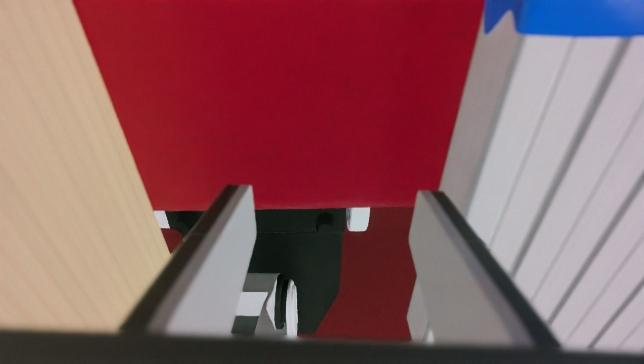

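Emit:
move:
  joints: {"torso_squat_rad": 0.41}
  min_time_s: 1.5
  cameras: ["all"]

Scene clock: 201.63 s.
Joint torques (N m): left_arm=[-11.87 2.34 1.7 -8.46 0.16 -0.3 -0.4] | right_arm=[-9.99 -0.37 -0.04 -6.47 0.3 0.03 0.15]
External joint torques (N m): left_arm=[0.76 -1.32 0.96 0.52 0.08 -0.15 -0.4] | right_arm=[2.17 0.69 -0.23 2 0.11 0.14 0.15]
Wrist force (N): left_arm=[0.8 1.2 -7.9] | right_arm=[-1.2 1.0 5.6]
Wrist torque (N m): left_arm=[-0.28 0.19 0.16] | right_arm=[-0.22 -0.01 -0.02]
Wrist force, peak (N): left_arm=[0.8 0.6 -8.6] | right_arm=[-1.7 0.3 7.0]
move: done
base_odometry: x=+0.494 y=+1.205 heading=-0.009
lidar_m: 0.39 0.40 1.36 3.45 2.29 1.63 1.53 1.60 2.13 1.12 0.74 0.84
base_status: not commanded
joint_positions: torso_squat_rad=+0.410 torso_shift_rad=+0.200 torso_pitch_rad=+0.599 torso_yaw_rad=+0.000 left_shoulder_pitch_rad=-0.783 left_shoulder_roll_rad=+0.157 left_shoulder_yaw_rad=+0.168 left_elbow_rad=-1.601 left_forearm_roll_rad=+0.074 left_wrist_pitch_rad=+1.762 left_hand_roll_rad=-1.492 left_gripper_m=+0.085 right_shoulder_pitch_rad=-0.785 right_shoulder_roll_rad=-0.057 right_shoulder_yaw_rad=-0.070 right_elbow_rad=-1.628 right_forearm_roll_rad=+0.011 right_wrist_pitch_rad=+1.776 right_hand_roll_rad=+1.395 right_gripper_m=+0.050 head_pan_rad=+0.000 head_tilt_rad=+0.500
joint_status: all done
wheel_motors_off: 0
motor_effort: left_wheel=-1(2) right_wheel=-1(3)
chest: x=+0.0740 y=+0.0001 z=+1.1652 quat_wxyz=(+0.955, +0.000, +0.295, +0.000)
left_hand: x=+0.4523 y=+0.2152 z=+0.7526 quat_wxyz=(+0.707, -0.001, -0.001, -0.707)
right_hand: x=+0.4423 y=-0.1580 z=+0.7546 quat_wxyz=(+0.707, +0.001, -0.001, +0.707)
pictures: head_camera, left_wrist_camera, right_wrist_camera
head_camera: T_world_to_cam=[[-0.01352, -0.9995, -0.02853, 0.03949], [-0.86343, 0.02606, -0.50379, 0.89262], [0.50428, 0.01782, -0.86336, 0.97961]] pos_world=[0.27725, -0.00125, 1.29657]
left_wrist_camera: T_world_to_cam=[[0.0261, -0.99964, -0.00635, 0.20756], [-0.88838, -0.0261, 0.45837, 0.0915], [-0.45837, -0.00632, -0.88874, 0.95007]] pos_world=[0.51136, 0.21588, 0.80374]
right_wrist_camera: T_world_to_cam=[[0.0288, -0.99917, -0.02888, -0.15007], [-0.86177, -0.03946, 0.50576, 0.02036], [-0.50648, 0.01032, -0.86219, 0.94846]] pos_world=[0.50224, -0.15893, 0.80312]

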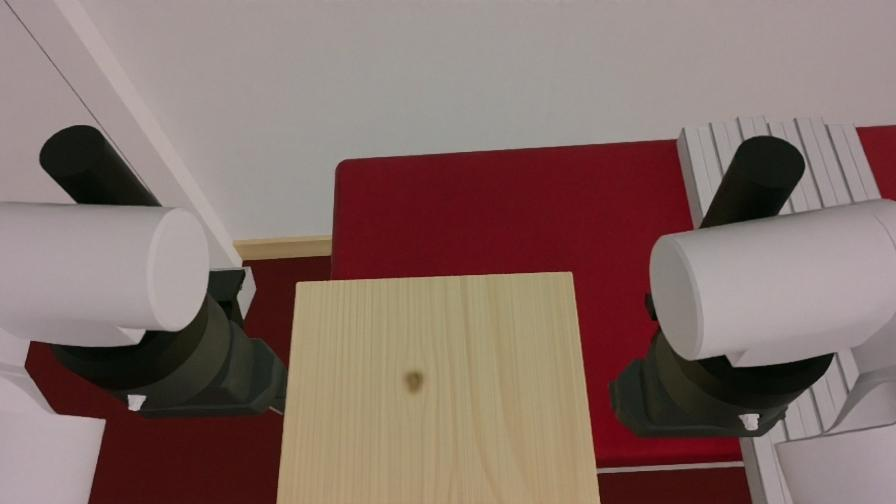

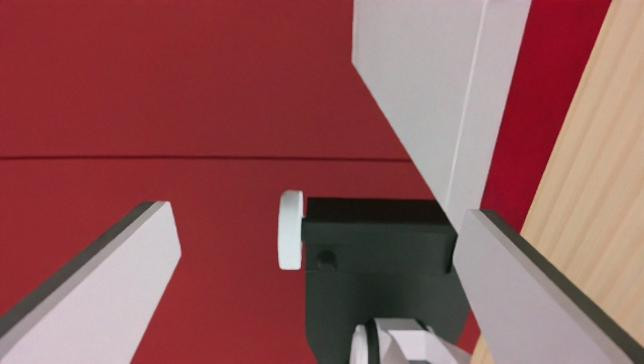

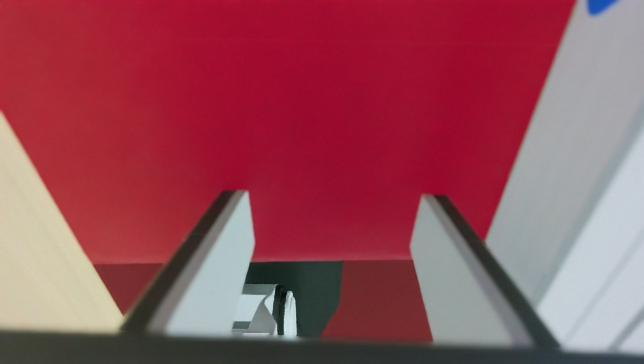

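Emit:
move:
  joints: {"torso_squat_rad": 0.355}

Emit:
move:
  base: {"x_m_s": -0.04, "for_s": 0.5}

Emit:
move:
  target: {"side": "left", "x": 0.448, "y": 0.203, "z": 0.765, "quat_wxyz": [0.7071, 0, 0, -0.7071]}

Emit:
move:
  target: {"side": "right", "x": 0.448, "y": -0.139, "z": 0.766, "quat_wxyz": [0.7071, 0, 0, 0.7071]}
  cameras: ["all"]

Scene clock: 205.47 s.
Joint torques (N m): left_arm=[-12.13 2.38 1.66 -8.42 0.06 -0.39 -0.38] | right_arm=[-10.86 -0.5 -0.18 -8.44 0.15 -0.01 -0.11]
External joint torques (N m): left_arm=[0.49 -1.28 0.92 0.56 -0.03 -0.24 -0.38] | right_arm=[1.28 0.55 -0.37 0.03 -0.03 0.09 -0.11]
Wrist force (N): left_arm=[0.9 1.6 -8.1] | right_arm=[-1.1 1.6 -5.6]
Wrist torque (N m): left_arm=[-0.33 0.18 0.20] | right_arm=[-0.17 -0.01 -0.02]
Wrist force, peak (N): left_arm=[0.3 1.1 -8.8] | right_arm=[-1.7 0.4 7.1]
move: done
base_odometry: x=+0.494 y=+1.205 heading=-0.009
lidar_m: 0.41 0.41 1.37 3.46 2.29 1.63 1.55 1.61 2.13 1.13 0.75 0.85
base_status: not commanded
joint_positions: torso_squat_rad=+0.355 torso_shift_rad=+0.200 torso_pitch_rad=+0.600 torso_yaw_rad=+0.000 left_shoulder_pitch_rad=-0.783 left_shoulder_roll_rad=+0.157 left_shoulder_yaw_rad=+0.168 left_elbow_rad=-1.601 left_forearm_roll_rad=+0.074 left_wrist_pitch_rad=+1.762 left_hand_roll_rad=-1.492 left_gripper_m=+0.085 right_shoulder_pitch_rad=-0.785 right_shoulder_roll_rad=-0.057 right_shoulder_yaw_rad=-0.070 right_elbow_rad=-1.627 right_forearm_roll_rad=+0.011 right_wrist_pitch_rad=+1.776 right_hand_roll_rad=+1.395 right_gripper_m=+0.050 head_pan_rad=+0.000 head_tilt_rad=+0.500
joint_status: all done
wheel_motors_off: 0
motor_effort: left_wheel=+0(1) right_wheel=+1(2)
chest: x=+0.0771 y=+0.0001 z=+1.1791 quat_wxyz=(+0.955, +0.000, +0.296, +0.000)
left_hand: x=+0.4552 y=+0.2152 z=+0.7664 quat_wxyz=(+0.707, -0.001, -0.001, -0.707)
right_hand: x=+0.4450 y=-0.1581 z=+0.7681 quat_wxyz=(+0.707, +0.001, -0.001, +0.707)
pictures: none

Scene clock: 206.63 s.
Joint torques (N m): left_arm=[-12.16 2.38 1.57 -8.55 0.13 -0.32 -0.34] | right_arm=[-11.94 -0.62 -0.01 -8.83 0.22 0.04 -0.06]
External joint torques (N m): left_arm=[0.46 -1.28 0.84 0.43 0.05 -0.17 -0.34] | right_arm=[0.21 0.44 -0.2 -0.36 0.04 0.14 -0.06]
Wrist force (N): left_arm=[0.6 1.8 -7.8] | right_arm=[-0.5 1.1 -5.3]
Wrist torque (N m): left_arm=[-0.35 0.14 0.14] | right_arm=[-0.11 0.05 -0.01]
Wrist force, peak (N): left_arm=[0.7 1.9 -8.4] | right_arm=[-0.5 1.8 -6.0]
move: done
base_odometry: x=+0.474 y=+1.205 heading=-0.009
lidar_m: 0.43 0.43 1.39 3.54 2.26 1.61 1.52 1.59 2.10 1.20 0.75 0.85
base_status: done (sent for 0.5 of 0.5 s)
joint_positions: torso_squat_rad=+0.355 torso_shift_rad=+0.200 torso_pitch_rad=+0.600 torso_yaw_rad=+0.000 left_shoulder_pitch_rad=-0.783 left_shoulder_roll_rad=+0.157 left_shoulder_yaw_rad=+0.168 left_elbow_rad=-1.601 left_forearm_roll_rad=+0.074 left_wrist_pitch_rad=+1.762 left_hand_roll_rad=-1.492 left_gripper_m=+0.085 right_shoulder_pitch_rad=-0.785 right_shoulder_roll_rad=-0.057 right_shoulder_yaw_rad=-0.070 right_elbow_rad=-1.627 right_forearm_roll_rad=+0.011 right_wrist_pitch_rad=+1.776 right_hand_roll_rad=+1.395 right_gripper_m=+0.050 head_pan_rad=+0.000 head_tilt_rad=+0.500
joint_status: not commanded
wheel_motors_off: 0
motor_effort: left_wheel=+0(21) right_wheel=+0(25)
chest: x=+0.0771 y=+0.0001 z=+1.1792 quat_wxyz=(+0.955, +0.000, +0.296, +0.000)
left_hand: x=+0.4552 y=+0.2152 z=+0.7664 quat_wxyz=(+0.707, -0.001, -0.001, -0.707)
right_hand: x=+0.4449 y=-0.1581 z=+0.7681 quat_wxyz=(+0.707, +0.001, -0.001, +0.707)
pictures: none

Scene clock: 207.40 s.
Joint torques (N m): left_arm=[-11.46 0.56 -0.06 -8.68 0.6 -0.3 0.07] | right_arm=[-12.04 -0.74 -0.47 -9.2 0.24 0.13 -0.03]
External joint torques (N m): left_arm=[0.88 -2.35 -0.59 0.31 0.52 -0.15 0.07] | right_arm=[0.11 0.31 -0.66 -0.73 0.05 0.23 -0.03]
Wrist force (N): left_arm=[-1.2 1.2 -8.6] | right_arm=[-0.6 1.2 -5.8]
Wrist torque (N m): left_arm=[-0.29 0.14 0.01] | right_arm=[-0.14 0.05 0.00]
Wrist force, peak (N): left_arm=[-11.2 4.2 -2.8] | right_arm=[-1.1 1.3 -6.0]
move: done
base_odometry: x=+0.474 y=+1.205 heading=-0.009
lidar_m: 0.43 0.44 1.40 3.52 2.27 1.61 1.52 1.58 2.11 1.18 0.76 0.85
base_status: not commanded
joint_positions: torso_squat_rad=+0.355 torso_shift_rad=+0.200 torso_pitch_rad=+0.600 torso_yaw_rad=+0.000 left_shoulder_pitch_rad=-0.765 left_shoulder_roll_rad=+0.131 left_shoulder_yaw_rad=+0.144 left_elbow_rad=-1.626 left_forearm_roll_rad=+0.053 left_wrist_pitch_rad=+1.766 left_hand_roll_rad=-1.471 left_gripper_m=+0.085 right_shoulder_pitch_rad=-0.785 right_shoulder_roll_rad=-0.057 right_shoulder_yaw_rad=-0.070 right_elbow_rad=-1.627 right_forearm_roll_rad=+0.011 right_wrist_pitch_rad=+1.776 right_hand_roll_rad=+1.395 right_gripper_m=+0.050 head_pan_rad=+0.000 head_tilt_rad=+0.500
joint_status: all done
wheel_motors_off: 0
motor_effort: left_wheel=+1(3) right_wheel=+0(5)
chest: x=+0.0771 y=+0.0001 z=+1.1792 quat_wxyz=(+0.955, +0.000, +0.296, +0.000)
left_hand: x=+0.4483 y=+0.2033 z=+0.7652 quat_wxyz=(+0.707, +0.000, +0.000, -0.707)
left_hand_status: reached (checked arc that bows 1 mm and turns the hand up to 0 deg, planned for 0.2 s): 1 mm and 0.1 deg off.
right_hand: x=+0.4449 y=-0.1581 z=+0.7681 quat_wxyz=(+0.707, +0.001, -0.001, +0.707)
pictures: none

Scene clock: 207.97 s.
Joint torques (N m): left_arm=[-13.38 -4.8 -2.82 -8.87 3.49 -0.33 -0.05] | right_arm=[-16.64 9.26 3.81 -8.82 -3.53 -1.42 -0.25]
External joint torques (N m): left_arm=[-1.05 -7.75 -3.36 0.12 3.41 -0.18 -0.05] | right_arm=[-4.08 9.61 3.4 -0.35 -3.73 -1.32 -0.25]
Wrist force (N): left_arm=[-16.2 2.5 -8.5] | right_arm=[-23.2 4.6 -1.2]
Wrist torque (N m): left_arm=[-0.34 -0.17 0.22] | right_arm=[-0.19 -1.04 0.33]
Wrist force, peak (N): left_arm=[-22.4 3.5 -8.5] | right_arm=[-30.8 4.2 -0.4]
move: done
base_odometry: x=+0.474 y=+1.205 heading=-0.009
lidar_m: 0.43 0.43 1.40 3.51 2.27 1.61 1.51 1.59 2.10 1.20 0.76 0.85
base_status: not commanded
joint_positions: torso_squat_rad=+0.355 torso_shift_rad=+0.200 torso_pitch_rad=+0.600 torso_yaw_rad=+0.000 left_shoulder_pitch_rad=-0.765 left_shoulder_roll_rad=+0.133 left_shoulder_yaw_rad=+0.144 left_elbow_rad=-1.626 left_forearm_roll_rad=+0.052 left_wrist_pitch_rad=+1.766 left_hand_roll_rad=-1.471 left_gripper_m=+0.085 right_shoulder_pitch_rad=-0.811 right_shoulder_roll_rad=-0.032 right_shoulder_yaw_rad=-0.045 right_elbow_rad=-1.587 right_forearm_roll_rad=+0.038 right_wrist_pitch_rad=+1.760 right_hand_roll_rad=+1.361 right_gripper_m=+0.050 head_pan_rad=+0.000 head_tilt_rad=+0.500
joint_status: all done
wheel_motors_off: 0
motor_effort: left_wheel=+0(2) right_wheel=+1(3)
chest: x=+0.0771 y=+0.0001 z=+1.1792 quat_wxyz=(+0.955, +0.000, +0.295, +0.000)
left_hand: x=+0.4484 y=+0.2044 z=+0.7651 quat_wxyz=(+0.708, +0.000, +0.000, -0.707)
right_hand: x=+0.4479 y=-0.1409 z=+0.7657 quat_wxyz=(+0.708, -0.001, +0.001, +0.706)
right_hand_status: reached (checked arc that bows 1 mm and turns the hand up to 0 deg, planned for 0.2 s): 2 mm and 0.2 deg off.
pictures: head_camera, left_wrist_camera, right_wrist_camera
head_camera: T_world_to_cam=[[-0.01359, -0.9995, -0.02844, 0.03982], [-0.86366, 0.02606, -0.5034, 0.90194], [0.50389, 0.01772, -0.86358, 0.9904]] pos_world=[0.28045, -0.00125, 1.31047]
left_wrist_camera: T_world_to_cam=[[0.02842, -0.99955, -0.00988, 0.19853], [-0.88785, -0.02978, 0.45917, 0.0819], [-0.45926, -0.00428, -0.88829, 0.95891]] pos_world=[0.50746, 0.20498, 0.81615]
right_wrist_camera: T_world_to_cam=[[0.02713, -0.99936, -0.02314, -0.13641], [-0.86112, -0.03512, 0.50718, 0.0195], [-0.50767, 0.00616, -0.86153, 0.96014]] pos_world=[0.50793, -0.14156, 0.81414]

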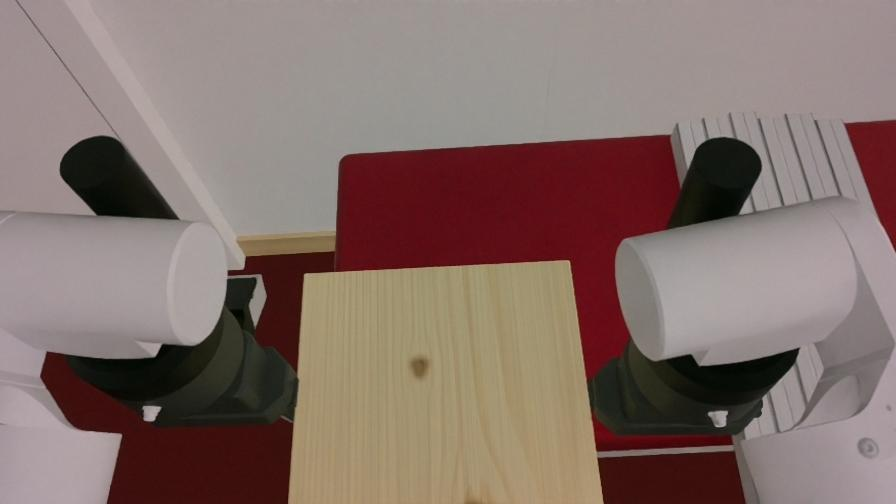

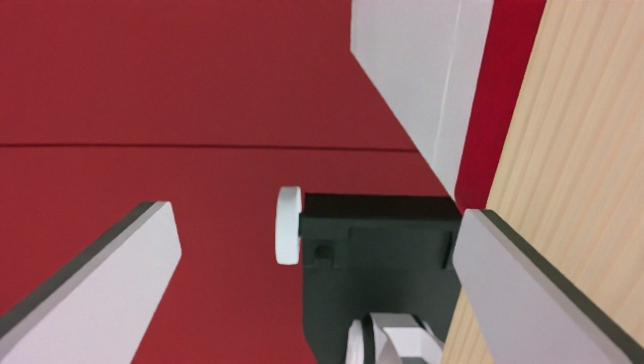

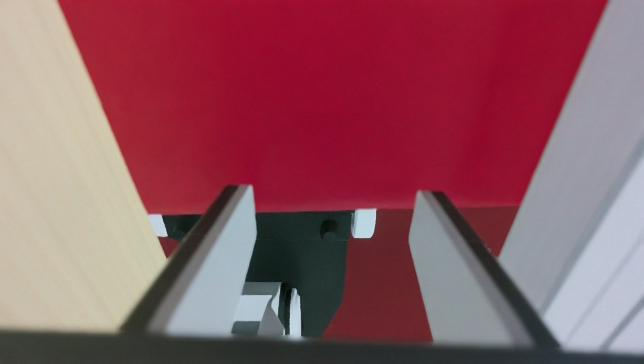

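Emit:
move:
  target: {"side": "right", "x": 0.448, "y": -0.135, "z": 0.766, "quat_wxyz": [0.7071, 0, 0, 0.7071]}

Emit:
move:
  target: {"side": "left", "x": 0.448, "y": 0.2, "z": 0.765, "quat_wxyz": [0.7071, 0, 0, -0.7071]}

Scene clock: 211.07 s.
Joint torques (N m): left_arm=[-14.5 -10.36 -6.2 -8.7 5.97 -0.28 -0.06] | right_arm=[-18.25 16.58 6.93 -8.42 -6.11 -2.28 -0.53]
External joint torques (N m): left_arm=[-2.18 -13.33 -6.75 0.28 5.9 -0.13 -0.06] | right_arm=[-5.64 16.79 6.48 0.05 -6.31 -2.19 -0.53]
Wrist force (N): left_arm=[-28.3 2.9 -7.1] | right_arm=[-38.0 6.2 1.9]
Wrist torque (N m): left_arm=[-0.34 -0.72 0.34] | right_arm=[-0.26 -1.72 0.50]
Wrist force, peak (N): left_arm=[-34.5 4.4 -7.1] | right_arm=[-44.7 7.0 2.5]
move: done
base_odometry: x=+0.474 y=+1.205 heading=-0.009
lidar_m: 0.43 0.43 1.39 3.52 2.27 1.61 1.53 1.60 2.11 1.18 0.76 0.84
base_status: not commanded
joint_positions: torso_squat_rad=+0.355 torso_shift_rad=+0.200 torso_pitch_rad=+0.600 torso_yaw_rad=+0.000 left_shoulder_pitch_rad=-0.765 left_shoulder_roll_rad=+0.134 left_shoulder_yaw_rad=+0.145 left_elbow_rad=-1.626 left_forearm_roll_rad=+0.051 left_wrist_pitch_rad=+1.766 left_hand_roll_rad=-1.471 left_gripper_m=+0.085 right_shoulder_pitch_rad=-0.814 right_shoulder_roll_rad=-0.027 right_shoulder_yaw_rad=-0.040 right_elbow_rad=-1.582 right_forearm_roll_rad=+0.044 right_wrist_pitch_rad=+1.759 right_hand_roll_rad=+1.354 right_gripper_m=+0.050 head_pan_rad=+0.000 head_tilt_rad=+0.500
joint_status: all done
wheel_motors_off: 0
motor_effort: left_wheel=-1(1) right_wheel=+2(3)
chest: x=+0.0770 y=+0.0000 z=+1.1792 quat_wxyz=(+0.955, +0.000, +0.295, +0.000)
left_hand: x=+0.4484 y=+0.2054 z=+0.7652 quat_wxyz=(+0.708, +0.001, +0.001, -0.706)
right_hand: x=+0.4479 y=-0.1382 z=+0.7657 quat_wxyz=(+0.708, -0.002, +0.002, +0.706)
right_hand_status: reached (checked arc that bows 0 mm and turns the hand up to 0 deg, planned for 0.1 s): 3 mm and 0.4 deg off.
pictures: none

Scene clock: 211.60 s.
Joint torques (N m): left_arm=[-15.69 -16.87 -10.18 -8.16 8.72 -0.66 -0.17] | right_arm=[-19.08 18.65 7.41 -8.97 -7.1 -2.6 -0.42]
External joint torques (N m): left_arm=[-3.35 -19.74 -10.7 0.83 8.66 -0.5 -0.17] | right_arm=[-6.47 18.88 6.97 -0.49 -7.3 -2.51 -0.42]
Wrist force (N): left_arm=[-42.8 3.9 -1.4] | right_arm=[-42.1 6.5 0.3]
Wrist torque (N m): left_arm=[-0.35 -1.30 0.39] | right_arm=[-0.33 -1.77 0.51]
Wrist force, peak (N): left_arm=[-48.0 4.2 -0.4] | right_arm=[-45.6 6.4 -1.2]
move: done
base_odometry: x=+0.474 y=+1.205 heading=-0.009
lidar_m: 0.43 0.42 1.39 3.53 2.28 1.61 1.51 1.60 2.11 1.20 0.75 0.85
base_status: not commanded
joint_positions: torso_squat_rad=+0.355 torso_shift_rad=+0.200 torso_pitch_rad=+0.600 torso_yaw_rad=+0.000 left_shoulder_pitch_rad=-0.765 left_shoulder_roll_rad=+0.130 left_shoulder_yaw_rad=+0.140 left_elbow_rad=-1.626 left_forearm_roll_rad=+0.045 left_wrist_pitch_rad=+1.765 left_hand_roll_rad=-1.465 left_gripper_m=+0.085 right_shoulder_pitch_rad=-0.814 right_shoulder_roll_rad=-0.027 right_shoulder_yaw_rad=-0.040 right_elbow_rad=-1.582 right_forearm_roll_rad=+0.044 right_wrist_pitch_rad=+1.759 right_hand_roll_rad=+1.354 right_gripper_m=+0.050 head_pan_rad=+0.000 head_tilt_rad=+0.500
joint_status: all done
wheel_motors_off: 0
motor_effort: left_wheel=+0(1) right_wheel=+1(4)
chest: x=+0.0769 y=+0.0000 z=+1.1792 quat_wxyz=(+0.955, +0.000, +0.295, +0.000)
left_hand: x=+0.4482 y=+0.2038 z=+0.7652 quat_wxyz=(+0.709, +0.003, +0.002, -0.706)
left_hand_status: reached (checked arc that bows 0 mm and turns the hand up to 0 deg, planned for 0.1 s): 4 mm and 0.4 deg off.
right_hand: x=+0.4479 y=-0.1386 z=+0.7657 quat_wxyz=(+0.708, -0.002, +0.002, +0.706)
pictures: none

Emit:
move:
  joints: {"torso_squat_rad": 0.25}
  min_time_s: 1.5
  cameras: ["head_camera"]

Scene clock: 215.00 s.
Joint torques (N m): left_arm=[-19.1 -15.81 -10.44 -11.06 8.66 -0.66 -0.16] | right_arm=[-22.78 18.73 7.98 -13.38 -7.25 -2.17 -0.54]
External joint torques (N m): left_arm=[-6.8 -18.67 -10.96 -2.08 8.59 -0.51 -0.16] | right_arm=[-10.2 18.95 7.53 -4.92 -7.45 -2.08 -0.53]
Wrist force (N): left_arm=[-35.9 5.3 -17.9] | right_arm=[-36.5 3.2 -17.6]
Wrist torque (N m): left_arm=[-0.46 -0.12 0.41] | right_arm=[-0.27 -0.44 0.32]
Wrist force, peak (N): left_arm=[-43.4 4.5 -2.0] | right_arm=[-42.7 6.9 0.2]
move: done
base_odometry: x=+0.474 y=+1.205 heading=-0.009
lidar_m: 0.42 0.43 1.39 3.52 2.25 1.60 1.51 1.58 2.11 1.20 0.75 0.86
base_status: not commanded
joint_positions: torso_squat_rad=+0.250 torso_shift_rad=+0.200 torso_pitch_rad=+0.601 torso_yaw_rad=+0.000 left_shoulder_pitch_rad=-0.764 left_shoulder_roll_rad=+0.130 left_shoulder_yaw_rad=+0.140 left_elbow_rad=-1.626 left_forearm_roll_rad=+0.045 left_wrist_pitch_rad=+1.765 left_hand_roll_rad=-1.465 left_gripper_m=+0.085 right_shoulder_pitch_rad=-0.813 right_shoulder_roll_rad=-0.027 right_shoulder_yaw_rad=-0.040 right_elbow_rad=-1.581 right_forearm_roll_rad=+0.044 right_wrist_pitch_rad=+1.759 right_hand_roll_rad=+1.354 right_gripper_m=+0.050 head_pan_rad=+0.000 head_tilt_rad=+0.500
joint_status: all done
wheel_motors_off: 0
motor_effort: left_wheel=+1(1) right_wheel=+0(3)
chest: x=+0.0819 y=+0.0000 z=+1.2004 quat_wxyz=(+0.955, +0.000, +0.296, +0.000)
left_hand: x=+0.4522 y=+0.2039 z=+0.7854 quat_wxyz=(+0.709, +0.002, +0.003, -0.706)
right_hand: x=+0.4518 y=-0.1388 z=+0.7858 quat_wxyz=(+0.708, -0.001, +0.004, +0.706)
head_camera: T_world_to_cam=[[-0.01356, -0.9995, -0.02851, 0.04058], [-0.86418, 0.02606, -0.50251, 0.9158], [0.50301, 0.01782, -0.8641, 1.00697]] pos_world=[0.28545, -0.00125, 1.33148]

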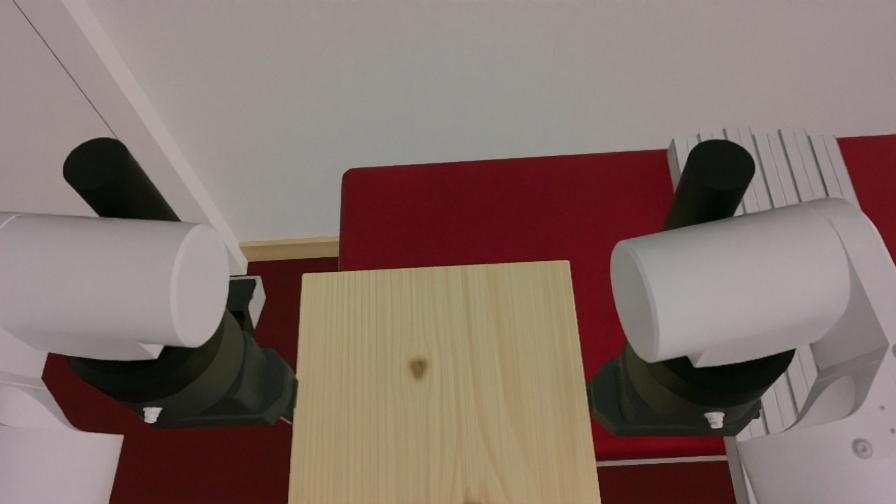

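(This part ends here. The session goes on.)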